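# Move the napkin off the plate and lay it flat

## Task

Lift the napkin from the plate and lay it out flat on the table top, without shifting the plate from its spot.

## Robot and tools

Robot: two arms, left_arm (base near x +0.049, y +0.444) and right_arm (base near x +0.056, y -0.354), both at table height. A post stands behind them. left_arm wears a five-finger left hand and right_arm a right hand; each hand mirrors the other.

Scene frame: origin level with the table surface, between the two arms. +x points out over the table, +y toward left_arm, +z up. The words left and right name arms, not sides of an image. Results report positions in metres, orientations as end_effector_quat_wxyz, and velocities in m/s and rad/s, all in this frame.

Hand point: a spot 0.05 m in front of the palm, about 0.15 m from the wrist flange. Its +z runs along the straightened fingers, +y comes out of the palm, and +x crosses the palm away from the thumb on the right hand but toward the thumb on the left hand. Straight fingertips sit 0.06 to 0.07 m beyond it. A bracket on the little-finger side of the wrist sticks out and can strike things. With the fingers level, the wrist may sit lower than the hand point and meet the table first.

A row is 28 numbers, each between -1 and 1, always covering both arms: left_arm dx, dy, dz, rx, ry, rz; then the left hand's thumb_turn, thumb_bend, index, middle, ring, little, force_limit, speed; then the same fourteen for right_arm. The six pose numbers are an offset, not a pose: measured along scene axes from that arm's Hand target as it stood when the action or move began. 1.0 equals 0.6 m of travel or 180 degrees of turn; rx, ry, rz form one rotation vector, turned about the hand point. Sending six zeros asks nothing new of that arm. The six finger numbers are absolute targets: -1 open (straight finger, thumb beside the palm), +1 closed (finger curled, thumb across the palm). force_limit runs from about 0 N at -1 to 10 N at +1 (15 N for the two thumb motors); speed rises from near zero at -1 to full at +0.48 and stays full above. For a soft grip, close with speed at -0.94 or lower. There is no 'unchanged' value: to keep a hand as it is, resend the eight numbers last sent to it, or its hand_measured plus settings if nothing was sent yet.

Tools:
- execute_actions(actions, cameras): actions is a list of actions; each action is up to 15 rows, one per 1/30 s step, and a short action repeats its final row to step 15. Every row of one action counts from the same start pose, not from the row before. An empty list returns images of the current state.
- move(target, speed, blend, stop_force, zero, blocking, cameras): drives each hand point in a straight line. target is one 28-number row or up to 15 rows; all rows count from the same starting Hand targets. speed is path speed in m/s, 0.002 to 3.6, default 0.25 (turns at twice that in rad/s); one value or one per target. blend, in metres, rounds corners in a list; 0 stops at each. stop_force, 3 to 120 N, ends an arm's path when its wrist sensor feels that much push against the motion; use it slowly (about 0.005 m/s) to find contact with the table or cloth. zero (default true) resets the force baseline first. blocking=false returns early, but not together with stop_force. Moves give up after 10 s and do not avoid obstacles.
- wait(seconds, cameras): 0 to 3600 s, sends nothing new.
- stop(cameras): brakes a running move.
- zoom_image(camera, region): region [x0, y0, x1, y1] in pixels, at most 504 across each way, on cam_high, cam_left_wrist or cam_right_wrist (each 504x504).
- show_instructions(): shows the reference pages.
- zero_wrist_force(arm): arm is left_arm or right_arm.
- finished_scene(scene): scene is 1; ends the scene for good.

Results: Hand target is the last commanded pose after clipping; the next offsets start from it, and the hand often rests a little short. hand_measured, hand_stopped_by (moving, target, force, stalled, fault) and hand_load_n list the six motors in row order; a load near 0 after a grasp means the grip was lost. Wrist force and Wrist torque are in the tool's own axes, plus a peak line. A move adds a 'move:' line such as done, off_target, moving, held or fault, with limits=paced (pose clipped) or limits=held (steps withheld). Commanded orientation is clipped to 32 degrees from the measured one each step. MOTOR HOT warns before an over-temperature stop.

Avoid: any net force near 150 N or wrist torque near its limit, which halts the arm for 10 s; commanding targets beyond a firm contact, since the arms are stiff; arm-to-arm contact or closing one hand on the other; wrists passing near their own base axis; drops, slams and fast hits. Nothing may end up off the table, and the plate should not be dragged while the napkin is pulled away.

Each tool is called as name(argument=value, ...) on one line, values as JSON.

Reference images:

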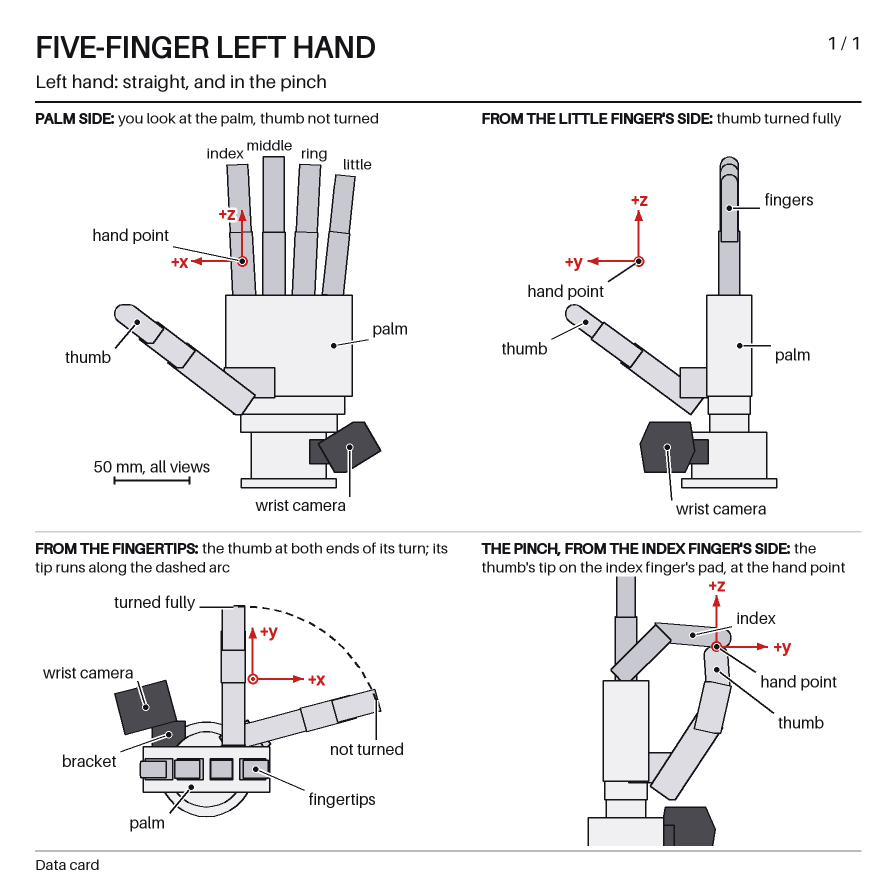

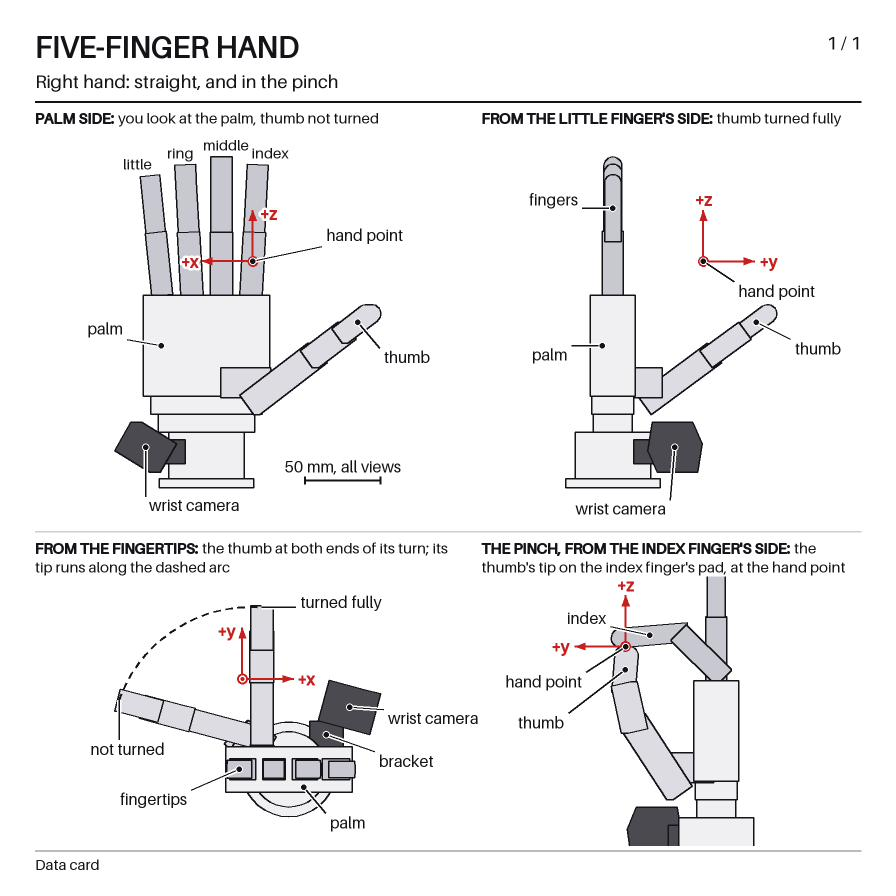

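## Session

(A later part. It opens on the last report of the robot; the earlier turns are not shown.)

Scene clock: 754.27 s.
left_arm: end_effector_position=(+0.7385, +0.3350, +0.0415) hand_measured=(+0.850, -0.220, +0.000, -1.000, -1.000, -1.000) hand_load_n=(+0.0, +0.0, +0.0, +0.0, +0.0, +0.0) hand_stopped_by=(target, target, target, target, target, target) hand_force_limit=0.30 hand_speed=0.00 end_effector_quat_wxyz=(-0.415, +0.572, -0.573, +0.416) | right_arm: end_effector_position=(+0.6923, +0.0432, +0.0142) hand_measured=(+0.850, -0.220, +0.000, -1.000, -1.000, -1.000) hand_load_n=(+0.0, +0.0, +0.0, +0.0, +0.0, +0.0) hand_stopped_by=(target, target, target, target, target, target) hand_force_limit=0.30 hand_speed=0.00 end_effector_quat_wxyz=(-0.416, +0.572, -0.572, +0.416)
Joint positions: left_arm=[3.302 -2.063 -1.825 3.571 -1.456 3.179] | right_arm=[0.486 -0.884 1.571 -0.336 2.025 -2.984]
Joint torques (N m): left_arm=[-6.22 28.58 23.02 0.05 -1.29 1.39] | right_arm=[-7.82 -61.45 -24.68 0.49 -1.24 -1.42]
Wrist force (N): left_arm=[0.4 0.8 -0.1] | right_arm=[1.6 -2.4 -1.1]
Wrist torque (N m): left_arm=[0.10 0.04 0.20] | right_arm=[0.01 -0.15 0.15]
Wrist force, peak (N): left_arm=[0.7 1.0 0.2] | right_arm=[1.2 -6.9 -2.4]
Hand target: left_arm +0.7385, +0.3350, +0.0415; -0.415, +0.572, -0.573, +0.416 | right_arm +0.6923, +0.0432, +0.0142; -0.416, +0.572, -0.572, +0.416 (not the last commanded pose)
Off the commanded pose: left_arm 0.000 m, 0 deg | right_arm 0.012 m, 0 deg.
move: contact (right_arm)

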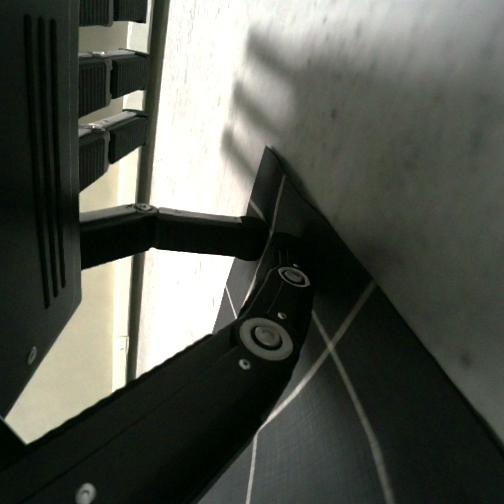

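execute_actions(actions=[[[0,0,0,0,0,0,0.85,-0.22,0.0,-1,-1,-1,0.3,0,0,0,0.004,0,0,0,0.85,-0.10,0.0,-1,-1,-1,0.3,0]]], cameras=[])

move(target=[0,0,0,0,0,0,0.85,-0.22,0.0,-1,-1,-1,0.3,0,0,0,-0.03,0,0,0,0.85,-0.10,0.0,-1,-1,-1,0.3,0], speed=0.006, stop_force=3, cameras=[])

execute_actions(actions=[[[0,0,0,0,0,0,0.85,-0.22,0.0,-1,-1,-1,0.3,0,0,0,0.004,0,0,0,0.85,-0.10,0.15,-1,-1,-1,0.3,0]]], cameras=[])

move(target=[0,0,0,0,0,0,0.85,-0.22,0.0,-1,-1,-1,0.3,0,0,0,-0.03,0,0,0,0.85,-0.10,0.15,-1,-1,-1,0.3,0], speed=0.006, stop_force=3, cameras=[])

Scene clock: 771.20 s.
left_arm: end_effector_position=(+0.7385, +0.3350, +0.0415) hand_measured=(+0.850, -0.220, +0.000, -1.000, -1.000, -1.000) hand_load_n=(+0.0, +0.0, +0.0, +0.0, +0.0, +0.0) hand_stopped_by=(target, target, target, target, target, target) hand_force_limit=0.30 hand_speed=0.00 end_effector_quat_wxyz=(-0.415, +0.572, -0.573, +0.416) | right_arm: end_effector_position=(+0.6923, +0.0432, +0.0166) hand_measured=(+0.850, -0.100, +0.000, -1.000, -1.000, -1.000) hand_load_n=(+0.0, +0.0, +0.0, +0.0, +0.0, +0.0) hand_stopped_by=(target, target, target, target, target, target) hand_force_limit=0.30 hand_speed=0.00 end_effector_quat_wxyz=(-0.416, +0.572, -0.572, +0.416)
Joint positions: left_arm=[3.302 -2.063 -1.825 3.571 -1.456 3.179] | right_arm=[0.486 -0.888 1.57 -0.332 2.025 -2.984]
Joint torques (N m): left_arm=[-6.3 29.09 28.35 0.02 -1.31 1.34] | right_arm=[-7.45 -35.81 -6.42 -2.48 -1.09 -1.27]
Wrist force (N): left_arm=[0.3 0.3 0.6] | right_arm=[1.2 0.0 0.0]
Wrist torque (N m): left_arm=[-0.01 0.09 0.20] | right_arm=[0.04 -0.11 0.15]
Wrist force, peak (N): left_arm=[0.7 1.0 0.0] | right_arm=[1.4 -3.4 -1.2]
Hand target: left_arm +0.7385, +0.3350, +0.0415; -0.415, +0.572, -0.573, +0.416 | right_arm +0.6923, +0.0432, +0.0166; -0.416, +0.572, -0.572, +0.416
Off the commanded pose: left_arm 0.000 m, 0 deg | right_arm 0.000 m, 0 deg.
Step readings (end_effector_position of left_arm | right_arm):
0: (+0.7385, +0.3350, +0.0415) | (+0.6923, +0.0432, +0.0142)
1: (+0.7385, +0.3350, +0.0415) | (+0.6923, +0.0432, +0.0143)
2: (+0.7385, +0.3350, +0.0415) | (+0.6923, +0.0432, +0.0149)
4: (+0.7385, +0.3350, +0.0415) | (+0.6923, +0.0432, +0.0165)
8: (+0.7385, +0.3350, +0.0415) | (+0.6923, +0.0432, +0.0169)
15: (+0.7385, +0.3350, +0.0415) | (+0.6923, +0.0432, +0.0168)

Scene clock: 773.00 s.
left_arm: end_effector_position=(+0.7385, +0.3350, +0.0415) hand_measured=(+0.850, -0.220, +0.000, -1.000, -1.000, -1.000) hand_load_n=(+0.0, +0.0, +0.0, +0.0, +0.0, -0.5) hand_stopped_by=(target, target, target, target, target, target) hand_force_limit=0.30 hand_speed=0.00 end_effector_quat_wxyz=(-0.415, +0.572, -0.573, +0.416) | right_arm: end_effector_position=(+0.6923, +0.0432, +0.0142) hand_measured=(+0.850, -0.100, +0.000, -1.000, -1.000, -1.000) hand_load_n=(+0.0, +0.5, +0.0, +0.0, +0.0, +0.0) hand_stopped_by=(target, target, target, target, target, target) hand_force_limit=0.30 hand_speed=0.00 end_effector_quat_wxyz=(-0.416, +0.572, -0.572, +0.416)
Joint positions: left_arm=[3.302 -2.063 -1.825 3.571 -1.456 3.179] | right_arm=[0.486 -0.884 1.571 -0.337 2.025 -2.984]
Joint torques (N m): left_arm=[-6.42 28.96 28.68 0.02 -1.32 1.39] | right_arm=[-7.48 -61.18 -25.06 0.41 -1.02 -1.21]
Wrist force (N): left_arm=[1.0 0.6 0.4] | right_arm=[1.0 -2.2 -1.0]
Wrist torque (N m): left_arm=[0.03 -0.02 0.23] | right_arm=[0.03 -0.05 0.12]
Wrist force, peak (N): left_arm=[0.9 1.0 -0.2] | right_arm=[1.2 -6.6 -2.4]
Hand target: left_arm +0.7385, +0.3350, +0.0415; -0.415, +0.572, -0.573, +0.416 | right_arm +0.6923, +0.0432, +0.0142; -0.416, +0.572, -0.572, +0.416 (not the last commanded pose)
Off the commanded pose: left_arm 0.000 m, 0 deg | right_arm 0.016 m, 0 deg.
move: contact (right_arm)

Scene clock: 773.70 s.
left_arm: end_effector_position=(+0.7385, +0.3350, +0.0415) hand_measured=(+0.850, -0.220, +0.000, -1.000, -1.000, -1.000) hand_load_n=(+0.0, +0.0, +0.0, +0.0, +0.0, +0.0) hand_stopped_by=(target, target, target, target, target, target) hand_force_limit=0.30 hand_speed=0.00 end_effector_quat_wxyz=(-0.415, +0.572, -0.573, +0.416) | right_arm: end_effector_position=(+0.6923, +0.0432, +0.0166) hand_measured=(+0.850, -0.100, +0.150, -1.000, -1.000, -1.000) hand_load_n=(+0.0, +0.0, +0.0, +0.0, +0.0, +0.0) hand_stopped_by=(target, target, target, target, target, target) hand_force_limit=0.30 hand_speed=0.00 end_effector_quat_wxyz=(-0.416, +0.572, -0.572, +0.416)
Joint positions: left_arm=[3.302 -2.063 -1.825 3.571 -1.456 3.179] | right_arm=[0.486 -0.888 1.57 -0.332 2.025 -2.984]
Joint torques (N m): left_arm=[-6.36 28.9 28.37 0.06 -1.37 1.29] | right_arm=[-7.28 -35.96 -4.99 -2.37 -1.04 -1.25]
Wrist force (N): left_arm=[0.3 0.8 0.5] | right_arm=[1.3 0.1 -0.1]
Wrist torque (N m): left_arm=[0.04 0.08 0.19] | right_arm=[0.05 -0.12 0.15]
Wrist force, peak (N): left_arm=[0.7 0.7 0.3] | right_arm=[1.3 -2.6 -0.7]
Hand target: left_arm +0.7385, +0.3350, +0.0415; -0.415, +0.572, -0.573, +0.416 | right_arm +0.6923, +0.0432, +0.0166; -0.416, +0.572, -0.572, +0.416
Off the commanded pose: left_arm 0.000 m, 0 deg | right_arm 0.000 m, 0 deg.
Step readings (end_effector_position of left_arm | right_arm):
0: (+0.7385, +0.3350, +0.0415) | (+0.6923, +0.0432, +0.0142)
1: (+0.7385, +0.3350, +0.0415) | (+0.6923, +0.0432, +0.0142)
2: (+0.7385, +0.3350, +0.0415) | (+0.6922, +0.0432, +0.0150)
4: (+0.7385, +0.3350, +0.0415) | (+0.6923, +0.0432, +0.0165)
8: (+0.7385, +0.3350, +0.0415) | (+0.6923, +0.0432, +0.0169)
15: (+0.7385, +0.3350, +0.0415) | (+0.6923, +0.0432, +0.0168)

Scene clock: 775.40 s.
left_arm: end_effector_position=(+0.7385, +0.3350, +0.0415) hand_measured=(+0.850, -0.220, +0.000, -1.000, -1.000, -1.000) hand_load_n=(+0.0, +0.5, +0.0, +0.0, +0.0, +0.0) hand_stopped_by=(target, target, target, target, target, target) hand_force_limit=0.30 hand_speed=0.00 end_effector_quat_wxyz=(-0.415, +0.572, -0.573, +0.416) | right_arm: end_effector_position=(+0.6923, +0.0432, +0.0140) hand_measured=(+0.850, -0.100, +0.150, -1.000, -1.000, -1.000) hand_load_n=(+0.0, +0.0, +0.0, +0.0, +0.0, +0.0) hand_stopped_by=(target, target, target, target, target, target) hand_force_limit=0.30 hand_speed=0.00 end_effector_quat_wxyz=(-0.416, +0.572, -0.572, +0.416)
Joint positions: left_arm=[3.302 -2.063 -1.825 3.571 -1.456 3.179] | right_arm=[0.486 -0.884 1.571 -0.337 2.025 -2.984]
Joint torques (N m): left_arm=[-6.02 29.66 28.08 0 -1.28 1.3] | right_arm=[-6.46 -60.6 -24.9 0.77 -1.05 -1.12]
Wrist force (N): left_arm=[0.3 0.5 -0.2] | right_arm=[1.3 -4.1 -0.8]
Wrist torque (N m): left_arm=[0.07 0.06 0.19] | right_arm=[-0.03 -0.10 0.12]
Wrist force, peak (N): left_arm=[0.8 0.8 0.0] | right_arm=[1.4 -8.3 -1.5]
Hand target: left_arm +0.7385, +0.3350, +0.0415; -0.415, +0.572, -0.573, +0.416 | right_arm +0.6923, +0.0432, +0.0140; -0.416, +0.572, -0.572, +0.416 (not the last commanded pose)
Off the commanded pose: left_arm 0.000 m, 0 deg | right_arm 0.015 m, 0 deg.
move: contact (right_arm)

execute_actions(actions=[[[0,0,0,0,0,0,0.85,-0.22,0.0,-1,-1,-1,0.3,0,0,0,0.004,0,0,0,0.85,-0.22,-1,-1,-1,-1,0.3,0.2]]], cameras=[])

move(target=[0,0,0,0,0,0,0.85,-0.22,0.0,-1,-1,-1,0.3,0,0,0,-0.03,0,0,0,0.85,-0.22,-1,-1,-1,-1,0.3,0.2], speed=0.006, stop_force=3, cameras=[])

Scene clock: 783.70 s.
left_arm: end_effector_position=(+0.7385, +0.3350, +0.0415) hand_measured=(+0.850, -0.220, +0.000, -1.000, -1.000, -1.000) hand_load_n=(+0.0, +0.0, +0.0, +0.0, +0.0, +0.0) hand_stopped_by=(target, target, target, target, target, target) hand_force_limit=0.30 hand_speed=0.00 end_effector_quat_wxyz=(-0.415, +0.572, -0.573, +0.416) | right_arm: end_effector_position=(+0.6923, +0.0432, +0.0165) hand_measured=(+0.850, -0.220, -1.000, -1.000, -1.000, -1.000) hand_load_n=(+0.0, +0.0, +0.0, +0.0, +0.0, -0.5) hand_stopped_by=(target, target, target, target, target, target) hand_force_limit=0.30 hand_speed=0.20 end_effector_quat_wxyz=(-0.416, +0.572, -0.572, +0.416)
Joint positions: left_arm=[3.302 -2.063 -1.825 3.571 -1.456 3.179] | right_arm=[0.486 -0.888 1.57 -0.332 2.025 -2.984]
Joint torques (N m): left_arm=[-6.54 29.29 28.14 -0.06 -1.33 1.32] | right_arm=[-6.56 -36.14 -6.74 -2.47 -0.95 -1.15]
Wrist force (N): left_arm=[0.5 0.6 0.0] | right_arm=[0.9 -0.2 0.1]
Wrist torque (N m): left_arm=[0.06 0.05 0.21] | right_arm=[-0.01 -0.07 0.12]
Wrist force, peak (N): left_arm=[0.6 1.1 -0.1] | right_arm=[1.5 -4.4 -1.2]
Hand target: left_arm +0.7385, +0.3350, +0.0415; -0.415, +0.572, -0.573, +0.416 | right_arm +0.6923, +0.0432, +0.0164; -0.416, +0.572, -0.572, +0.416
Off the commanded pose: left_arm 0.000 m, 0 deg | right_arm 0.000 m, 0 deg.
Step readings (end_effector_position of left_arm | right_arm):
0: (+0.7385, +0.3350, +0.0415) | (+0.6923, +0.0432, +0.0140)
1: (+0.7385, +0.3350, +0.0415) | (+0.6923, +0.0432, +0.0141)
2: (+0.7385, +0.3350, +0.0415) | (+0.6923, +0.0432, +0.0149)
4: (+0.7385, +0.3350, +0.0415) | (+0.6923, +0.0432, +0.0164)
8: (+0.7385, +0.3350, +0.0415) | (+0.6923, +0.0432, +0.0168)
15: (+0.7385, +0.3350, +0.0415) | (+0.6923, +0.0432, +0.0166)

Scene clock: 785.60 s.
left_arm: end_effector_position=(+0.7385, +0.3350, +0.0415) hand_measured=(+0.850, -0.220, +0.000, -1.000, -1.000, -1.000) hand_load_n=(+0.0, +0.0, +0.0, +0.0, +0.0, +0.0) hand_stopped_by=(target, target, target, target, target, target) hand_force_limit=0.30 hand_speed=0.00 end_effector_quat_wxyz=(-0.415, +0.572, -0.573, +0.416) | right_arm: end_effector_position=(+0.6923, +0.0432, +0.0129) hand_measured=(+0.850, -0.220, -1.000, -1.000, -1.000, -1.000) hand_load_n=(+0.0, -2.0, -0.5, -0.5, +0.0, +0.5) hand_stopped_by=(target, target, target, target, target, target) hand_force_limit=0.30 hand_speed=0.20 end_effector_quat_wxyz=(-0.416, +0.572, -0.572, +0.416)
Joint positions: left_arm=[3.302 -2.063 -1.825 3.571 -1.456 3.179] | right_arm=[0.486 -0.882 1.572 -0.339 2.025 -2.984]
Joint torques (N m): left_arm=[-6.51 29.97 28.77 0.02 -1.33 1.21] | right_arm=[-6.96 -61.45 -24.86 1.14 -0.94 -1.04]
Wrist force (N): left_arm=[0.4 0.7 0.3] | right_arm=[0.7 -2.1 -1.1]
Wrist torque (N m): left_arm=[0.05 0.06 0.20] | right_arm=[-0.06 -0.04 0.09]
Wrist force, peak (N): left_arm=[0.7 0.7 -0.5] | right_arm=[0.5 -4.2 -2.4]
Hand target: left_arm +0.7385, +0.3350, +0.0415; -0.415, +0.572, -0.573, +0.416 | right_arm +0.6923, +0.0432, +0.0129; -0.416, +0.572, -0.572, +0.416 (not the last commanded pose)
Off the commanded pose: left_arm 0.000 m, 0 deg | right_arm 0.014 m, 0 deg.
move: contact (right_arm)

execute_actions(actions=[[[0,0,0,0,0,0,0.85,-0.22,0.0,-1,-1,-1,0.3,0,0,0,0.007,0,0,0,0.85,-0.25,0.0,-1,-1,-1,0.6,0.2]]], cameras=[])

move(target=[0,0,0,0,0,0,0.85,-0.22,0.0,-1,-1,-1,0.3,0,0,0,-0.03,0,0,0,0.85,-0.25,0.0,-1,-1,-1,0.6,0.2], speed=0.005, stop_force=6, cameras=[])

execute_actions(actions=[[[0,0,0,0,0,0,0.85,-0.22,0.0,-1,-1,-1,0.3,0,0,0,0,0,0,0,0.85,-0.25,0.1,-1,-1,-1,0.6,-0.9]]], cameras=["cam_right_wrist"])

Scene clock: 800.70 s.
left_arm: end_effector_position=(+0.7385, +0.3350, +0.0415) hand_measured=(+0.850, -0.220, +0.000, -1.000, -1.000, -1.000) hand_load_n=(+0.0, +0.0, +0.0, +0.0, +0.0, +0.0) hand_stopped_by=(target, target, target, target, target, target) hand_force_limit=0.30 hand_speed=0.00 end_effector_quat_wxyz=(-0.415, +0.572, -0.573, +0.416) | right_arm: end_effector_position=(+0.6923, +0.0432, +0.0171) hand_measured=(+0.850, -0.250, +0.000, -1.000, -1.000, -1.000) hand_load_n=(+0.0, +0.0, +0.0, -0.5, +0.0, +0.0) hand_stopped_by=(target, target, target, target, target, target) hand_force_limit=0.60 hand_speed=0.20 end_effector_quat_wxyz=(-0.416, +0.572, -0.572, +0.416)
Joint positions: left_arm=[3.302 -2.063 -1.825 3.571 -1.456 3.179] | right_arm=[0.486 -0.889 1.569 -0.331 2.025 -2.984]
Joint torques (N m): left_arm=[-6.23 30.14 28.42 0.07 -1.24 1.19] | right_arm=[-6.79 -35.77 -6.43 -0.84 -0.91 -1.31]
Wrist force (N): left_arm=[0.4 0.6 0.1] | right_arm=[1.2 0.1 0.3]
Wrist torque (N m): left_arm=[0.05 0.06 0.20] | right_arm=[0.03 -0.13 0.15]
Wrist force, peak (N): left_arm=[0.5 0.9 0.2] | right_arm=[1.1 -3.1 -1.9]
Hand target: left_arm +0.7385, +0.3350, +0.0415; -0.415, +0.572, -0.573, +0.416 | right_arm +0.6923, +0.0432, +0.0171; -0.416, +0.572, -0.572, +0.416
Off the commanded pose: left_arm 0.000 m, 0 deg | right_arm 0.000 m, 0 deg.
Step readings (end_effector_position of left_arm | right_arm):
0: (+0.7385, +0.3350, +0.0415) | (+0.6923, +0.0432, +0.0129)
1: (+0.7385, +0.3350, +0.0415) | (+0.6923, +0.0432, +0.0130)
2: (+0.7385, +0.3350, +0.0415) | (+0.6923, +0.0432, +0.0143)
4: (+0.7385, +0.3350, +0.0415) | (+0.6923, +0.0432, +0.0170)
8: (+0.7385, +0.3350, +0.0415) | (+0.6923, +0.0432, +0.0175)
15: (+0.7385, +0.3350, +0.0415) | (+0.6924, +0.0432, +0.0172)

Scene clock: 802.40 s.
left_arm: end_effector_position=(+0.7385, +0.3350, +0.0415) hand_measured=(+0.850, -0.220, +0.000, -1.000, -1.000, -1.000) hand_load_n=(+0.0, +0.0, +0.0, +0.0, +0.0, +0.0) hand_stopped_by=(target, target, target, target, target, target) hand_force_limit=0.30 hand_speed=0.00 end_effector_quat_wxyz=(-0.415, +0.572, -0.573, +0.416) | right_arm: end_effector_position=(+0.6923, +0.0432, +0.0141) hand_measured=(+0.850, -0.250, +0.000, -1.000, -1.000, -1.000) hand_load_n=(+0.0, -2.0, +0.0, +0.0, +0.0, +0.0) hand_stopped_by=(target, target, target, target, target, target) hand_force_limit=0.60 hand_speed=0.20 end_effector_quat_wxyz=(-0.416, +0.572, -0.572, +0.416)
Joint positions: left_arm=[3.302 -2.063 -1.825 3.571 -1.456 3.179] | right_arm=[0.486 -0.884 1.571 -0.337 2.025 -2.984]
Joint torques (N m): left_arm=[-6.3 30.02 28.7 0.01 -1.3 1.22] | right_arm=[-6.9 -59.12 -17.36 1.37 -0.96 -1.17]
Wrist force (N): left_arm=[0.3 0.5 0.2] | right_arm=[1.2 -6.6 -2.6]
Wrist torque (N m): left_arm=[0.06 0.08 0.19] | right_arm=[-0.10 -0.08 0.09]
Wrist force, peak (N): left_arm=[1.0 0.6 0.0] | right_arm=[0.9 -10.0 -3.9]
Hand target: left_arm +0.7385, +0.3350, +0.0415; -0.415, +0.572, -0.573, +0.416 | right_arm +0.6923, +0.0432, +0.0141; -0.416, +0.572, -0.572, +0.416 (not the last commanded pose)
Off the commanded pose: left_arm 0.000 m, 0 deg | right_arm 0.015 m, 0 deg.
move: contact (right_arm)

Scene clock: 803.10 s.
left_arm: end_effector_position=(+0.7385, +0.3350, +0.0415) hand_measured=(+0.850, -0.220, +0.000, -1.000, -1.000, -1.000) hand_load_n=(+0.0, +0.5, +0.0, +0.0, -0.5, -0.5) hand_stopped_by=(target, target, target, target, target, target) hand_force_limit=0.30 hand_speed=0.00 end_effector_quat_wxyz=(-0.415, +0.572, -0.573, +0.416) | right_arm: end_effector_position=(+0.6923, +0.0432, +0.0141) hand_measured=(+0.850, -0.250, +0.100, -1.000, -1.000, -1.000) hand_load_n=(+0.0, -1.5, +5.0, +0.0, +0.0, +0.0) hand_stopped_by=(target, target, target, target, target, target) hand_force_limit=0.60 hand_speed=-0.90 end_effector_quat_wxyz=(-0.416, +0.572, -0.572, +0.416)
Joint positions: left_arm=[3.302 -2.063 -1.825 3.571 -1.456 3.179] | right_arm=[0.486 -0.884 1.571 -0.337 2.025 -2.984]
Joint torques (N m): left_arm=[-6.63 30.22 28.35 0.04 -1.28 1.18] | right_arm=[-7.27 -54.35 -22.06 0.46 -1.02 -1.31]
Wrist force (N): left_arm=[0.6 0.5 0.1] | right_arm=[0.7 -9.4 -0.8]
Wrist torque (N m): left_arm=[0.05 0.02 0.21] | right_arm=[-0.24 -0.09 0.07]
Wrist force, peak (N): left_arm=[0.6 0.9 0.2] | right_arm=[0.1 -10.3 -1.1]
Hand target: left_arm +0.7385, +0.3350, +0.0415; -0.415, +0.572, -0.573, +0.416 | right_arm +0.6923, +0.0432, +0.0141; -0.416, +0.572, -0.572, +0.416
Off the commanded pose: left_arm 0.000 m, 0 deg | right_arm 0.000 m, 0 deg.
Step readings (end_effector_position of left_arm | right_arm):
0: (+0.7385, +0.3350, +0.0415) | (+0.6923, +0.0432, +0.0141)
1: (+0.7385, +0.3350, +0.0415) | (+0.6923, +0.0432, +0.0141)
2: (+0.7385, +0.3350, +0.0415) | (+0.6923, +0.0432, +0.0141)
4: (+0.7385, +0.3350, +0.0415) | (+0.6923, +0.0432, +0.0141)
8: (+0.7385, +0.3350, +0.0415) | (+0.6923, +0.0432, +0.0141)
15: (+0.7385, +0.3350, +0.0415) | (+0.6923, +0.0432, +0.0141)

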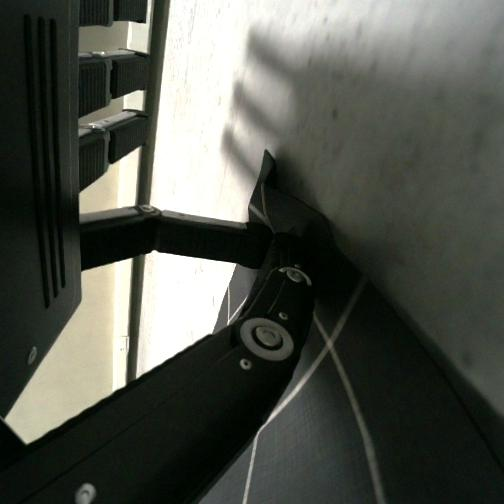

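execute_actions(actions=[[[0,0,0,0,0,0,0.85,-0.22,0.0,-1,-1,-1,0.3,0,0,0,0,0,0,0,0.85,-0.25,0.19,-1,-1,-1,0.6,-0.9]]], cameras=["cam_right_wrist"])

Scene clock: 807.43 s.
left_arm: end_effector_position=(+0.7385, +0.3350, +0.0415) hand_measured=(+0.850, -0.220, +0.000, -1.000, -1.000, -1.000) hand_load_n=(+0.0, +0.0, +0.0, +0.0, +0.0, +0.0) hand_stopped_by=(target, target, target, target, target, target) hand_force_limit=0.30 hand_speed=0.00 end_effector_quat_wxyz=(-0.415, +0.572, -0.573, +0.416) | right_arm: end_effector_position=(+0.6923, +0.0432, +0.0141) hand_measured=(+0.850, -0.250, +0.190, -1.000, -1.000, -1.000) hand_load_n=(+0.0, -2.5, +3.0, +0.0, +0.0, +0.0) hand_stopped_by=(target, target, target, target, target, target) hand_force_limit=0.60 hand_speed=-0.90 end_effector_quat_wxyz=(-0.416, +0.572, -0.572, +0.416)
Joint positions: left_arm=[3.302 -2.063 -1.825 3.571 -1.456 3.179] | right_arm=[0.486 -0.884 1.571 -0.337 2.025 -2.984]
Joint torques (N m): left_arm=[-6.85 30.41 28.54 0.07 -1.21 1.18] | right_arm=[-6.79 -32.63 -21.83 -0.63 -0.9 -1.27]
Wrist force (N): left_arm=[0.4 0.6 0.3] | right_arm=[0.2 -3.7 -1.9]
Wrist torque (N m): left_arm=[0.04 0.07 0.20] | right_arm=[-0.05 -0.03 0.12]
Wrist force, peak (N): left_arm=[0.7 1.0 0.3] | right_arm=[0.5 -10.2 -1.3]
Hand target: left_arm +0.7385, +0.3350, +0.0415; -0.415, +0.572, -0.573, +0.416 | right_arm +0.6923, +0.0432, +0.0141; -0.416, +0.572, -0.572, +0.416
Off the commanded pose: left_arm 0.000 m, 0 deg | right_arm 0.000 m, 0 deg.
Step readings (end_effector_position of left_arm | right_arm):
0: (+0.7385, +0.3350, +0.0415) | (+0.6923, +0.0432, +0.0142)
1: (+0.7385, +0.3350, +0.0415) | (+0.6923, +0.0432, +0.0142)
2: (+0.7385, +0.3350, +0.0415) | (+0.6923, +0.0432, +0.0141)
4: (+0.7385, +0.3350, +0.0415) | (+0.6923, +0.0432, +0.0141)
8: (+0.7385, +0.3350, +0.0415) | (+0.6923, +0.0432, +0.0141)
15: (+0.7385, +0.3350, +0.0415) | (+0.6923, +0.0432, +0.0141)

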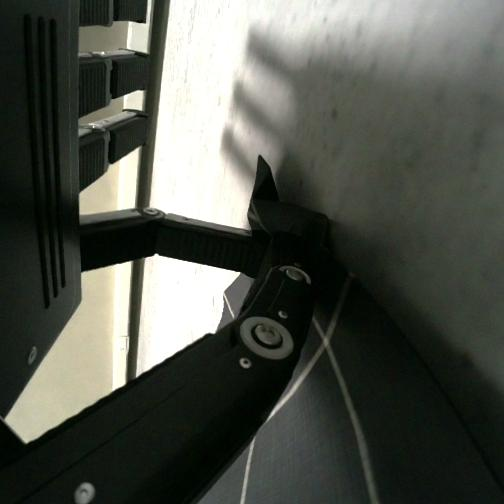

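Big fold. Clamp now.

execute_actions(actions=[[[0,0,0,0,0,0,0.85,-0.22,0.0,-1,-1,-1,0.3,0,0,0,-0.0003,0,0,0,0.85,-0.25,0.5,-1,-1,-1,0.4,-0.9]],[[0,0,0,0,0,0,0.85,-0.22,0.0,-1,-1,-1,0.3,0,0,0,0,0,0,0,0.85,-0.15,0.5,-1,-1,-1,0.4,-0.9]],[[0,0,0,0,0,0,0.85,-0.22,0.0,-1,-1,-1,0.3,0,0,0,0,0,0,0,0.85,-0.15,0.5,-1,-1,-1,0.4,-0.9]]], cameras=["cam_right_wrist"])

Scene clock: 815.67 s.
left_arm: end_effector_position=(+0.7385, +0.3350, +0.0415) hand_measured=(+0.850, -0.220, +0.000, -1.000, -1.000, -1.000) hand_load_n=(+0.0, +0.0, +0.0, +0.0, +0.0, +0.0) hand_stopped_by=(target, target, target, target, target, target) hand_force_limit=0.30 hand_speed=0.00 end_effector_quat_wxyz=(-0.415, +0.572, -0.573, +0.416) | right_arm: end_effector_position=(+0.6923, +0.0432, +0.0139) hand_measured=(+0.850, -0.152, +0.252, -1.000, -1.000, -1.000) hand_load_n=(+0.0, +4.0, +7.5, +0.0, +0.0, +0.0) hand_stopped_by=(target, target, force, target, target, target) hand_force_limit=0.40 hand_speed=-0.90 end_effector_quat_wxyz=(-0.416, +0.572, -0.572, +0.416)
Joint positions: left_arm=[3.302 -2.063 -1.825 3.571 -1.456 3.179] | right_arm=[0.486 -0.884 1.571 -0.337 2.025 -2.984]
Joint torques (N m): left_arm=[-6.25 30.25 28.55 0.04 -1.28 1.14] | right_arm=[-6.3 -36.2 -7.02 -0.44 -0.9 -1.21]
Wrist force (N): left_arm=[0.5 0.8 0.2] | right_arm=[1.2 -2.8 -1.7]
Wrist torque (N m): left_arm=[0.09 0.05 0.19] | right_arm=[-0.02 -0.09 0.12]
Wrist force, peak (N): left_arm=[0.5 1.1 0.3] | right_arm=[0.9 -6.7 -4.0]
Hand target: left_arm +0.7385, +0.3350, +0.0415; -0.415, +0.572, -0.573, +0.416 | right_arm +0.6923, +0.0432, +0.0140; -0.416, +0.572, -0.572, +0.416
Off the commanded pose: left_arm 0.000 m, 0 deg | right_arm 0.000 m, 0 deg.
Step readings (end_effector_position of left_arm | right_arm):
0: (+0.7385, +0.3350, +0.0415) | (+0.6923, +0.0432, +0.0141)
1: (+0.7385, +0.3350, +0.0415) | (+0.6923, +0.0432, +0.0141)
2: (+0.7385, +0.3350, +0.0415) | (+0.6923, +0.0432, +0.0141)
4: (+0.7385, +0.3350, +0.0415) | (+0.6923, +0.0432, +0.0140)
8: (+0.7385, +0.3350, +0.0415) | (+0.6924, +0.0432, +0.0140)
15: (+0.7385, +0.3350, +0.0415) | (+0.6923, +0.0432, +0.0140)
16: (+0.7385, +0.3350, +0.0415) | (+0.6923, +0.0432, +0.0140)
17: (+0.7385, +0.3350, +0.0415) | (+0.6923, +0.0432, +0.0140)
19: (+0.7385, +0.3350, +0.0415) | (+0.6923, +0.0432, +0.0140)
23: (+0.7385, +0.3350, +0.0415) | (+0.6923, +0.0432, +0.0140)
30: (+0.7385, +0.3350, +0.0415) | (+0.6923, +0.0432, +0.0140)
31: (+0.7385, +0.3350, +0.0415) | (+0.6923, +0.0432, +0.0140)
32: (+0.7385, +0.3350, +0.0415) | (+0.6923, +0.0432, +0.0139)
34: (+0.7385, +0.3350, +0.0415) | (+0.6923, +0.0432, +0.0139)
38: (+0.7385, +0.3350, +0.0415) | (+0.6923, +0.0432, +0.0139)
45: (+0.7385, +0.3350, +0.0415) | (+0.6923, +0.0432, +0.0139)

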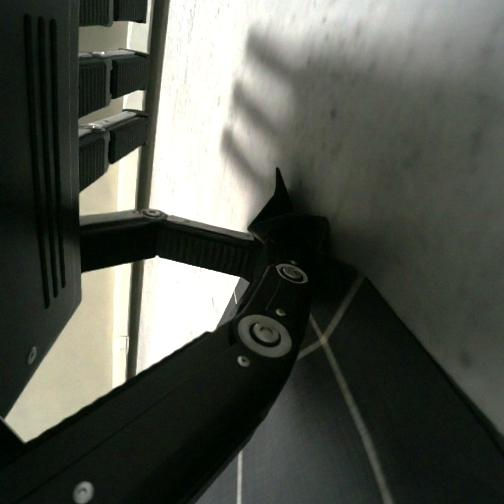

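move(target=[0,0,0,0,0,0,0.85,-0.22,0,-1,-1,-1,0.3,0,0,0,0.04,0,0,0,0.85,-0.15,0.50,-1,-1,-1,0.4,-0.9], speed=0.04, cameras=["cam_high","cam_right_wrist"])

Scene clock: 819.53 s.
left_arm: end_effector_position=(+0.7385, +0.3350, +0.0415) hand_measured=(+0.850, -0.220, +0.000, -1.000, -1.000, -1.000) hand_load_n=(+0.0, +0.0, +0.0, +0.0, +0.0, +0.0) hand_stopped_by=(target, target, target, target, target, target) hand_force_limit=0.30 hand_speed=0.00 end_effector_quat_wxyz=(-0.415, +0.572, -0.573, +0.416) | right_arm: end_effector_position=(+0.6924, +0.0433, +0.0383) hand_measured=(+0.850, -0.152, +0.252, -1.000, -1.000, -1.000) hand_load_n=(+0.0, +3.5, +4.0, +0.0, +0.0, +0.5) hand_stopped_by=(target, target, force, target, target, target) hand_force_limit=0.40 hand_speed=-0.90 end_effector_quat_wxyz=(-0.416, +0.572, -0.572, +0.416)
Joint positions: left_arm=[3.302 -2.063 -1.825 3.571 -1.456 3.179] | right_arm=[0.486 -0.919 1.558 -0.289 2.025 -2.984]
Joint torques (N m): left_arm=[-6.28 30.86 28.31 0.1 -1.29 1.1] | right_arm=[-6.58 -33.37 -7.14 -2.63 -1.01 -1.15]
Wrist force (N): left_arm=[0.4 0.5 0.0] | right_arm=[1.2 0.1 -0.4]
Wrist torque (N m): left_arm=[0.04 0.07 0.20] | right_arm=[0.09 -0.11 0.14]
Wrist force, peak (N): left_arm=[0.9 0.8 0.1] | right_arm=[0.9 -3.1 -1.9]
Hand target: left_arm +0.7385, +0.3350, +0.0415; -0.415, +0.572, -0.573, +0.416 | right_arm +0.6923, +0.0432, +0.0380; -0.416, +0.572, -0.572, +0.416
Off the commanded pose: left_arm 0.000 m, 0 deg | right_arm 0.000 m, 0 deg.
move: done

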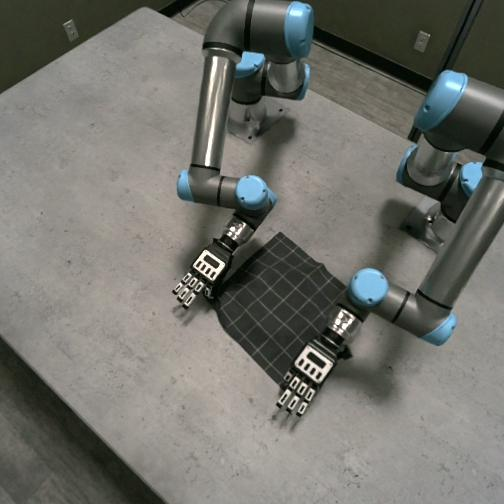

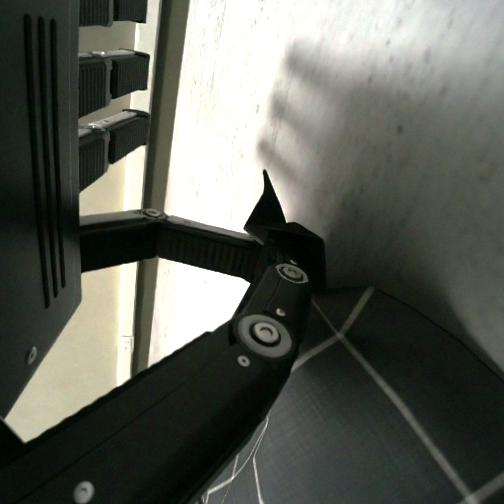

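move(target=[-0.01,-0.0233,-0.032,0,0,0,0.85,-0.25,0.0,-1,-1,-1,0.6,0,0,0,0,0,0,0,0.85,-0.15,0.52,-1,-1,-1,0.4,-0.94], speed=0.05, cameras=["cam_left_wrist","cam_right_wrist"])

Scene clock: 832.63 s.
left_arm: end_effector_position=(+0.7323, +0.3210, +0.0222) hand_measured=(+0.850, -0.250, +0.000, -1.000, -1.000, -1.000) hand_load_n=(+0.0, +0.0, +0.0, +0.0, +0.0, +0.0) hand_stopped_by=(target, target, target, target, target, target) hand_force_limit=0.60 hand_speed=0.00 end_effector_quat_wxyz=(-0.415, +0.572, -0.573, +0.416) end_effector_velocity=(+0.000, +0.000, +0.001) end_effector_angular_velocity=(-0.001, +0.001, -0.002) | right_arm: end_effector_position=(+0.6923, +0.0432, +0.0380) hand_measured=(+0.850, -0.152, +0.262, -1.000, -1.000, -1.000) hand_load_n=(+0.0, +4.0, +7.5, +0.0, +0.0, +0.0) hand_stopped_by=(target, target, force, target, target, target) hand_force_limit=0.40 hand_speed=-0.94 end_effector_quat_wxyz=(-0.416, +0.572, -0.572, +0.416)
Joint positions: left_arm=[3.273 -2.089 -1.848 3.621 -1.484 3.17] | right_arm=[0.486 -0.919 1.558 -0.289 2.025 -2.984]
Joint velocities: left_arm=[0.001 0.001 0.002 -0.005 0.003 0.001] | right_arm=[within noise]
Joint torques (N m): left_arm=[9.57 42.62 29.04 -1.25 1.85 1.12] | right_arm=[-6.2 -35.24 -7.01 0.39 -0.94 1.28]
Wrist force (N): left_arm=[0.3 0.8 0.2] | right_arm=[1.2 0.1 -0.4]
Wrist torque (N m): left_arm=[0.09 0.09 0.19] | right_arm=[0.08 -0.11 0.14]
Wrist force, peak (N): left_arm=[0.5 1.2 0.1] | right_arm=[1.7 0.4 -0.5]
Hand target: left_arm +0.7325, +0.3210, +0.0223; -0.415, +0.572, -0.573, +0.416 | right_arm +0.6923, +0.0432, +0.0380; -0.416, +0.572, -0.572, +0.416
Off the commanded pose: left_arm 0.000 m, 0 deg | right_arm 0.000 m, 0 deg.
move: done

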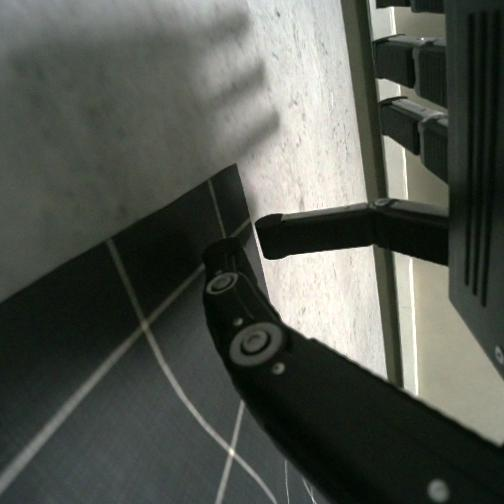

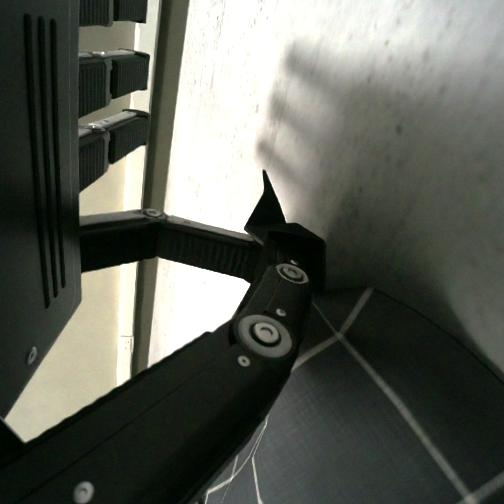

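move(target=[-0.0067,0,0,0,0,0,0.85,-0.25,0.0,-1,-1,-1,0.6,0,0,0,0,0,0,0,0.85,-0.15,0.52,-1,-1,-1,0.4,-0.94], speed=0.05, cameras=[])

move(target=[0,0,-0.03,0,0,0,0.85,-0.25,0.0,-1,-1,-1,0.6,0,0,0,0,0,0,0,0.85,-0.15,0.52,-1,-1,-1,0.4,-0.94], speed=0.005, stop_force=6, cameras=["cam_left_wrist"])

Scene clock: 846.40 s.
left_arm: end_effector_position=(+0.7284, +0.3211, +0.0224) hand_measured=(+0.850, -0.250, +0.000, -1.000, -1.000, -1.000) hand_load_n=(+0.0, +0.0, +0.0, +0.0, +0.0, +0.0) hand_stopped_by=(target, target, target, target, target, target) hand_force_limit=0.60 hand_speed=0.00 end_effector_quat_wxyz=(-0.415, +0.572, -0.573, +0.416) | right_arm: end_effector_position=(+0.6923, +0.0432, +0.0380) hand_measured=(+0.850, -0.152, +0.262, -1.000, -1.000, -1.000) hand_load_n=(+0.0, +4.0, +7.0, +0.0, +0.0, +0.0) hand_stopped_by=(target, target, force, target, target, target) hand_force_limit=0.40 hand_speed=-0.94 end_effector_quat_wxyz=(-0.416, +0.572, -0.572, +0.416)
Joint positions: left_arm=[3.274 -2.082 -1.86 3.626 -1.483 3.17] | right_arm=[0.486 -0.919 1.558 -0.289 2.025 -2.984]
Joint torques (N m): left_arm=[2.04 29.75 26.2 -1.18 0.12 0.81] | right_arm=[-5.76 -34.95 -6.99 -1.14 -0.83 1.05]
Wrist force (N): left_arm=[0.2 0.6 0.0] | right_arm=[1.4 0.0 -0.1]
Wrist torque (N m): left_arm=[0.07 0.08 0.14] | right_arm=[0.04 -0.14 0.15]
Wrist force, peak (N): left_arm=[0.3 1.1 -0.6] | right_arm=[1.6 -0.1 -0.3]
Hand target: left_arm +0.7284, +0.3210, +0.0223; -0.415, +0.572, -0.573, +0.416 | right_arm +0.6923, +0.0432, +0.0380; -0.416, +0.572, -0.572, +0.416
Off the commanded pose: left_arm 0.000 m, 0 deg | right_arm 0.000 m, 0 deg.
move: done

Scene clock: 849.17 s.
left_arm: end_effector_position=(+0.7284, +0.3210, +0.0124) hand_measured=(+0.850, -0.250, +0.000, -1.000, -1.000, -1.000) hand_load_n=(+0.0, -2.0, +0.0, +0.0, +0.0, +0.0) hand_stopped_by=(target, target, target, target, target, target) hand_force_limit=0.60 hand_speed=0.00 end_effector_quat_wxyz=(-0.415, +0.572, -0.573, +0.416) | right_arm: end_effector_position=(+0.6923, +0.0432, +0.0380) hand_measured=(+0.850, -0.152, +0.262, -1.000, -1.000, -1.000) hand_load_n=(+0.0, +4.0, +7.0, +0.0, +0.0, +0.0) hand_stopped_by=(target, target, force, target, target, target) hand_force_limit=0.40 hand_speed=-0.94 end_effector_quat_wxyz=(-0.416, +0.572, -0.572, +0.416)
Joint positions: left_arm=[3.274 -2.099 -1.865 3.649 -1.483 3.17] | right_arm=[0.486 -0.919 1.558 -0.289 2.025 -2.984]
Joint torques (N m): left_arm=[-5.28 40 19.44 -1.58 -1.28 -0.83] | right_arm=[-6.12 -35.5 -6.81 -2.33 -0.63 0.82]
Wrist force (N): left_arm=[0.5 -4.2 -2.3] | right_arm=[1.1 -0.3 -0.2]
Wrist torque (N m): left_arm=[-0.07 0.06 0.18] | right_arm=[0.01 -0.10 0.13]
Wrist force, peak (N): left_arm=[1.1 -7.3 -3.7] | right_arm=[1.5 0.4 -0.2]
Hand target: left_arm +0.7285, +0.3210, +0.0124; -0.415, +0.572, -0.573, +0.416 (not the last commanded pose) | right_arm +0.6923, +0.0432, +0.0380; -0.416, +0.572, -0.572, +0.416
Off the commanded pose: left_arm 0.008 m, 0 deg | right_arm 0.000 m, 0 deg.
move: contact (left_arm)

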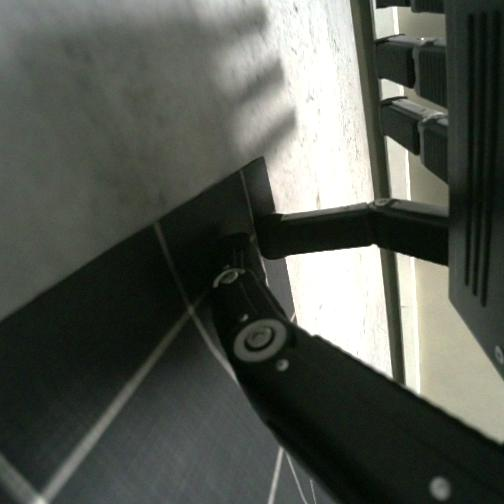

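execute_actions(actions=[[[0,0,0,0,0,0,0.85,-0.25,0.1,-1,-1,-1,0.6,-0.9,0,0,0,0,0,0,0.85,-0.15,0.52,-1,-1,-1,0.4,-0.94]]], cameras=["cam_left_wrist"])

Scene clock: 854.43 s.
left_arm: end_effector_position=(+0.7285, +0.3210, +0.0124) hand_measured=(+0.850, -0.250, +0.100, -1.000, -1.000, -1.000) hand_load_n=(+0.0, -2.0, +2.0, +0.0, +0.0, +0.0) hand_stopped_by=(target, target, target, target, target, target) hand_force_limit=0.60 hand_speed=-0.90 end_effector_quat_wxyz=(-0.415, +0.572, -0.573, +0.416) | right_arm: end_effector_position=(+0.6923, +0.0432, +0.0380) hand_measured=(+0.850, -0.152, +0.262, -1.000, -1.000, -1.000) hand_load_n=(+0.0, +4.0, +7.0, +0.0, +0.0, +0.0) hand_stopped_by=(target, target, force, target, target, target) hand_force_limit=0.40 hand_speed=-0.94 end_effector_quat_wxyz=(-0.416, +0.572, -0.572, +0.416)
Joint positions: left_arm=[3.274 -2.099 -1.865 3.649 -1.483 3.17] | right_arm=[0.486 -0.919 1.558 -0.289 2.025 -2.984]
Joint torques (N m): left_arm=[-1.28 34.34 20.75 -0.32 -1.27 -0.79] | right_arm=[-5.66 -35.67 -6.68 -2.42 -0.62 0.54]
Wrist force (N): left_arm=[0.8 -9.3 -1.7] | right_arm=[0.9 0.3 0.0]
Wrist torque (N m): left_arm=[-0.24 0.01 0.23] | right_arm=[0.08 -0.08 0.14]
Wrist force, peak (N): left_arm=[0.7 -10.2 -1.5] | right_arm=[1.5 0.3 -0.1]
Hand target: left_arm +0.7285, +0.3210, +0.0124; -0.415, +0.572, -0.573, +0.416 | right_arm +0.6923, +0.0432, +0.0380; -0.416, +0.572, -0.572, +0.416
Off the commanded pose: left_arm 0.000 m, 0 deg | right_arm 0.000 m, 0 deg.
Step readings (end_effector_position of left_arm | right_arm):
0: (+0.7285, +0.3210, +0.0124) | (+0.6923, +0.0432, +0.0380)
1: (+0.7285, +0.3210, +0.0124) | (+0.6923, +0.0432, +0.0380)
2: (+0.7285, +0.3210, +0.0124) | (+0.6923, +0.0432, +0.0380)
4: (+0.7285, +0.3210, +0.0124) | (+0.6923, +0.0432, +0.0380)
8: (+0.7285, +0.3210, +0.0124) | (+0.6923, +0.0432, +0.0380)
15: (+0.7285, +0.3210, +0.0124) | (+0.6923, +0.0432, +0.0380)

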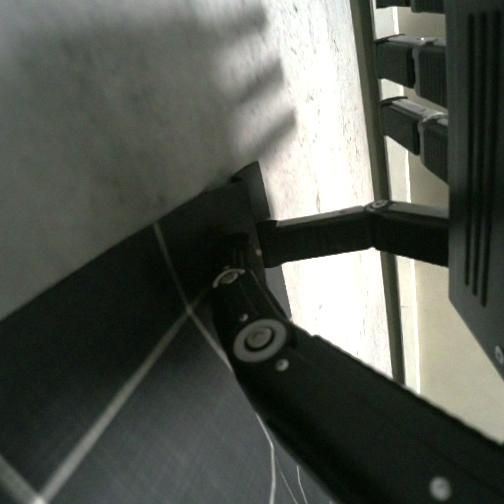

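Fold forming. Continue.

execute_actions(actions=[[[0,0,0,0,0,0,0.85,-0.25,0.19,-1,-1,-1,0.6,-0.9,0,0,0,0,0,0,0.85,-0.15,0.52,-1,-1,-1,0.4,-0.94]]], cameras=["cam_left_wrist"])

Scene clock: 858.60 s.
left_arm: end_effector_position=(+0.7284, +0.3210, +0.0124) hand_measured=(+0.850, -0.250, +0.190, -1.000, -1.000, -1.000) hand_load_n=(+0.0, -2.0, +1.0, +0.0, -0.5, +0.0) hand_stopped_by=(target, target, target, target, target, target) hand_force_limit=0.60 hand_speed=-0.90 end_effector_quat_wxyz=(-0.415, +0.572, -0.573, +0.416) | right_arm: end_effector_position=(+0.6923, +0.0432, +0.0380) hand_measured=(+0.850, -0.152, +0.262, -1.000, -1.000, -1.000) hand_load_n=(+0.0, +4.5, +7.0, -0.5, +0.0, +0.0) hand_stopped_by=(target, target, force, target, target, target) hand_force_limit=0.40 hand_speed=-0.94 end_effector_quat_wxyz=(-0.416, +0.572, -0.572, +0.416)
Joint positions: left_arm=[3.274 -2.099 -1.865 3.649 -1.483 3.17] | right_arm=[0.486 -0.919 1.558 -0.289 2.025 -2.984]
Joint torques (N m): left_arm=[1.71 29.28 5.49 0.52 -1.23 -0.68] | right_arm=[-5.26 -35.88 -7.22 -2.25 -0.61 0.2]
Wrist force (N): left_arm=[0.6 -3.4 -1.8] | right_arm=[1.0 0.0 -0.4]
Wrist torque (N m): left_arm=[-0.07 0.01 0.19] | right_arm=[0.07 -0.07 0.14]
Wrist force, peak (N): left_arm=[0.9 -10.2 -1.9] | right_arm=[1.5 -0.2 -0.1]
Hand target: left_arm +0.7285, +0.3210, +0.0124; -0.415, +0.572, -0.573, +0.416 | right_arm +0.6923, +0.0432, +0.0380; -0.416, +0.572, -0.572, +0.416
Off the commanded pose: left_arm 0.000 m, 0 deg | right_arm 0.000 m, 0 deg.
Step readings (end_effector_position of left_arm | right_arm):
0: (+0.7285, +0.3210, +0.0124) | (+0.6923, +0.0432, +0.0380)
1: (+0.7285, +0.3210, +0.0124) | (+0.6923, +0.0432, +0.0380)
2: (+0.7285, +0.3210, +0.0124) | (+0.6923, +0.0432, +0.0380)
4: (+0.7285, +0.3210, +0.0124) | (+0.6923, +0.0432, +0.0380)
8: (+0.7285, +0.3210, +0.0124) | (+0.6923, +0.0432, +0.0380)
15: (+0.7284, +0.3210, +0.0124) | (+0.6923, +0.0432, +0.0380)

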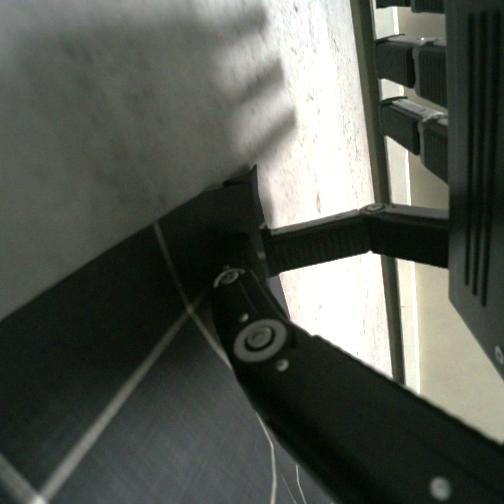

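execute_actions(actions=[[[0,0,-0.0003,0,0,0,0.85,-0.25,0.5,-1,-1,-1,0.4,-0.9,0,0,0,0,0,0,0.85,-0.15,0.52,-1,-1,-1,0.4,-0.94]],[[0,0,0,0,0,0,0.85,-0.15,0.5,-1,-1,-1,0.4,-0.9,0,0,0,0,0,0,0.85,-0.15,0.52,-1,-1,-1,0.4,-0.94]],[[0,0,0,0,0,0,0.85,-0.15,0.5,-1,-1,-1,0.4,-0.9,0,0,0,0,0,0,0.85,-0.15,0.52,-1,-1,-1,0.4,-0.94]]], cameras=["cam_left_wrist"])

move(target=[0,0,0.04,0,0,0,0.85,-0.15,0.5,-1,-1,-1,0.4,-0.9,0,0,0,0,0,0,0.85,-0.15,0.52,-1,-1,-1,0.4,-0.94], speed=0.04, cameras=["all"])

Scene clock: 867.43 s.
left_arm: end_effector_position=(+0.7285, +0.3210, +0.0122) hand_measured=(+0.850, -0.154, +0.308, -1.000, -1.000, -1.000) hand_load_n=(+0.0, +3.5, +8.0, +0.0, -0.5, +0.0) hand_stopped_by=(target, target, force, target, target, target) hand_force_limit=0.40 hand_speed=-0.90 end_effector_quat_wxyz=(-0.415, +0.572, -0.573, +0.416) | right_arm: end_effector_position=(+0.6923, +0.0432, +0.0380) hand_measured=(+0.850, -0.152, +0.262, -1.000, -1.000, -1.000) hand_load_n=(+0.0, +4.0, +7.0, +0.0, +0.0, +0.0) hand_stopped_by=(target, target, force, target, target, target) hand_force_limit=0.40 hand_speed=-0.94 end_effector_quat_wxyz=(-0.416, +0.572, -0.572, +0.416)
Joint positions: left_arm=[3.274 -2.1 -1.865 3.649 -1.483 3.17] | right_arm=[0.486 -0.919 1.558 -0.289 2.025 -2.984]
Joint torques (N m): left_arm=[7.48 27.54 5.54 0.6 -1.14 -0.57] | right_arm=[-4.54 -35.75 -7.14 -2.35 -0.59 -0.14]
Wrist force (N): left_arm=[0.5 -3.7 -3.4] | right_arm=[1.3 0.1 -0.4]
Wrist torque (N m): left_arm=[-0.01 0.02 0.17] | right_arm=[0.08 -0.13 0.16]
Wrist force, peak (N): left_arm=[0.8 -6.2 -4.4] | right_arm=[1.5 0.4 -0.3]
Hand target: left_arm +0.7285, +0.3210, +0.0122; -0.415, +0.572, -0.573, +0.416 | right_arm +0.6923, +0.0432, +0.0380; -0.416, +0.572, -0.572, +0.416
Off the commanded pose: left_arm 0.000 m, 0 deg | right_arm 0.000 m, 0 deg.
Step readings (end_effector_position of left_arm | right_arm):
0: (+0.7285, +0.3210, +0.0124) | (+0.6923, +0.0432, +0.0380)
1: (+0.7285, +0.3210, +0.0124) | (+0.6923, +0.0432, +0.0380)
2: (+0.7285, +0.3210, +0.0124) | (+0.6923, +0.0432, +0.0380)
4: (+0.7285, +0.3210, +0.0124) | (+0.6923, +0.0432, +0.0380)
8: (+0.7285, +0.3210, +0.0123) | (+0.6923, +0.0432, +0.0380)
15: (+0.7285, +0.3210, +0.0123) | (+0.6923, +0.0432, +0.0380)
16: (+0.7285, +0.3210, +0.0123) | (+0.6923, +0.0432, +0.0380)
17: (+0.7285, +0.3210, +0.0123) | (+0.6923, +0.0432, +0.0380)
19: (+0.7285, +0.3210, +0.0122) | (+0.6923, +0.0432, +0.0380)
23: (+0.7285, +0.3210, +0.0122) | (+0.6923, +0.0432, +0.0380)
30: (+0.7285, +0.3210, +0.0122) | (+0.6923, +0.0432, +0.0380)
31: (+0.7285, +0.3210, +0.0122) | (+0.6923, +0.0432, +0.0380)
32: (+0.7285, +0.3210, +0.0122) | (+0.6923, +0.0432, +0.0380)
34: (+0.7285, +0.3210, +0.0122) | (+0.6923, +0.0432, +0.0380)
38: (+0.7285, +0.3210, +0.0122) | (+0.6923, +0.0432, +0.0380)
45: (+0.7285, +0.3210, +0.0122) | (+0.6923, +0.0432, +0.0380)

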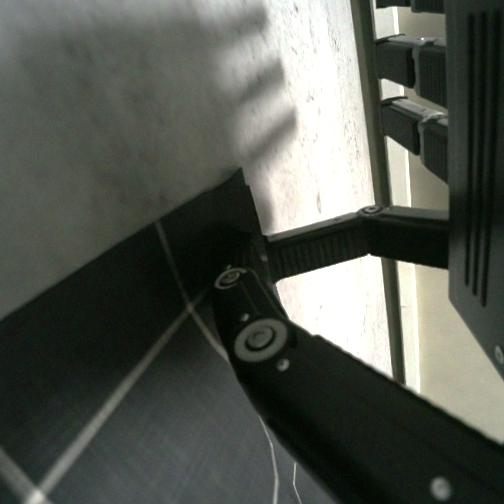

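Scene clock: 868.33 s.
left_arm: end_effector_position=(+0.7286, +0.3211, +0.0364) hand_measured=(+0.850, -0.154, +0.308, -1.000, -1.000, -1.000) hand_load_n=(+0.0, +4.0, +7.5, +0.0, +0.0, +0.0) hand_stopped_by=(target, target, force, target, target, target) hand_force_limit=0.40 hand_speed=-0.90 end_effector_quat_wxyz=(-0.415, +0.571, -0.573, +0.416) | right_arm: end_effector_position=(+0.6923, +0.0432, +0.0380) hand_measured=(+0.850, -0.152, +0.262, -1.000, -1.000, -1.000) hand_load_n=(+0.0, +4.0, +7.0, +0.0, +0.0, +0.0) hand_stopped_by=(target, target, force, target, target, target) hand_force_limit=0.40 hand_speed=-0.94 end_effector_quat_wxyz=(-0.416, +0.572, -0.572, +0.416)
Joint positions: left_arm=[3.274 -2.058 -1.851 3.594 -1.483 3.17] | right_arm=[0.486 -0.919 1.558 -0.289 2.025 -2.984]
Joint torques (N m): left_arm=[6.94 29.15 9.79 2.45 -1.28 -0.7] | right_arm=[-4.92 -35.09 -6.81 -2.33 -0.6 -0.23]
Wrist force (N): left_arm=[0.1 0.3 0.0] | right_arm=[1.2 0.3 0.0]
Wrist torque (N m): left_arm=[0.02 0.09 0.15] | right_arm=[0.07 -0.12 0.15]
Wrist force, peak (N): left_arm=[0.6 -2.5 -2.9] | right_arm=[1.5 0.0 0.1]
Hand target: left_arm +0.7285, +0.3210, +0.0362; -0.415, +0.572, -0.573, +0.416 | right_arm +0.6923, +0.0432, +0.0380; -0.416, +0.572, -0.572, +0.416
Off the commanded pose: left_arm 0.000 m, 0 deg | right_arm 0.000 m, 0 deg.
move: done

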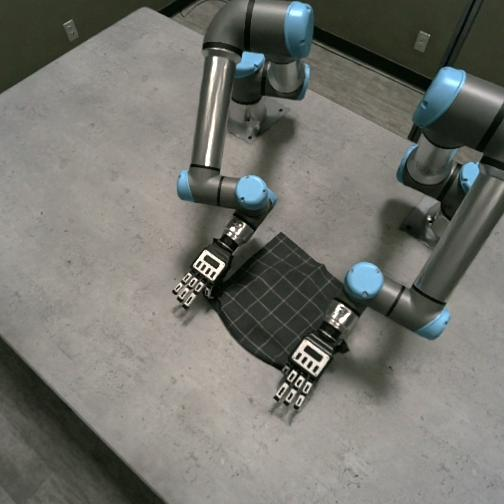

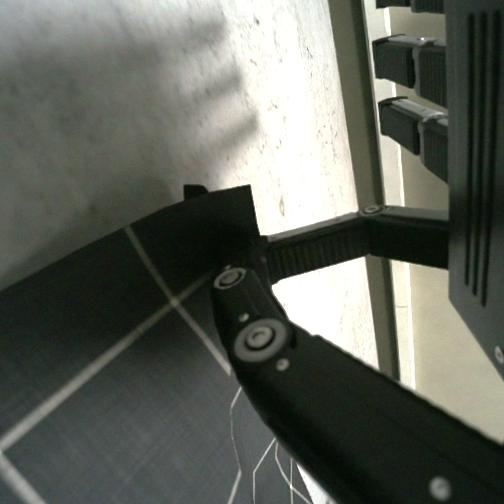

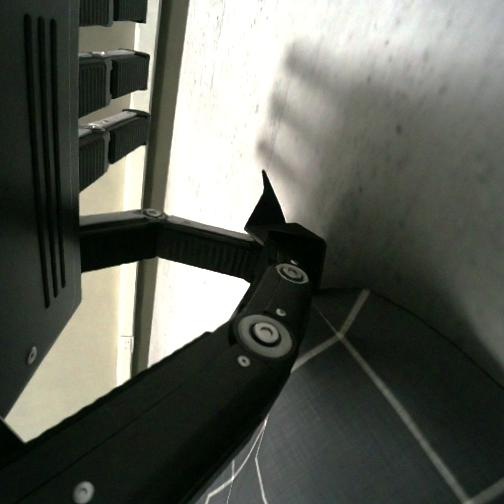

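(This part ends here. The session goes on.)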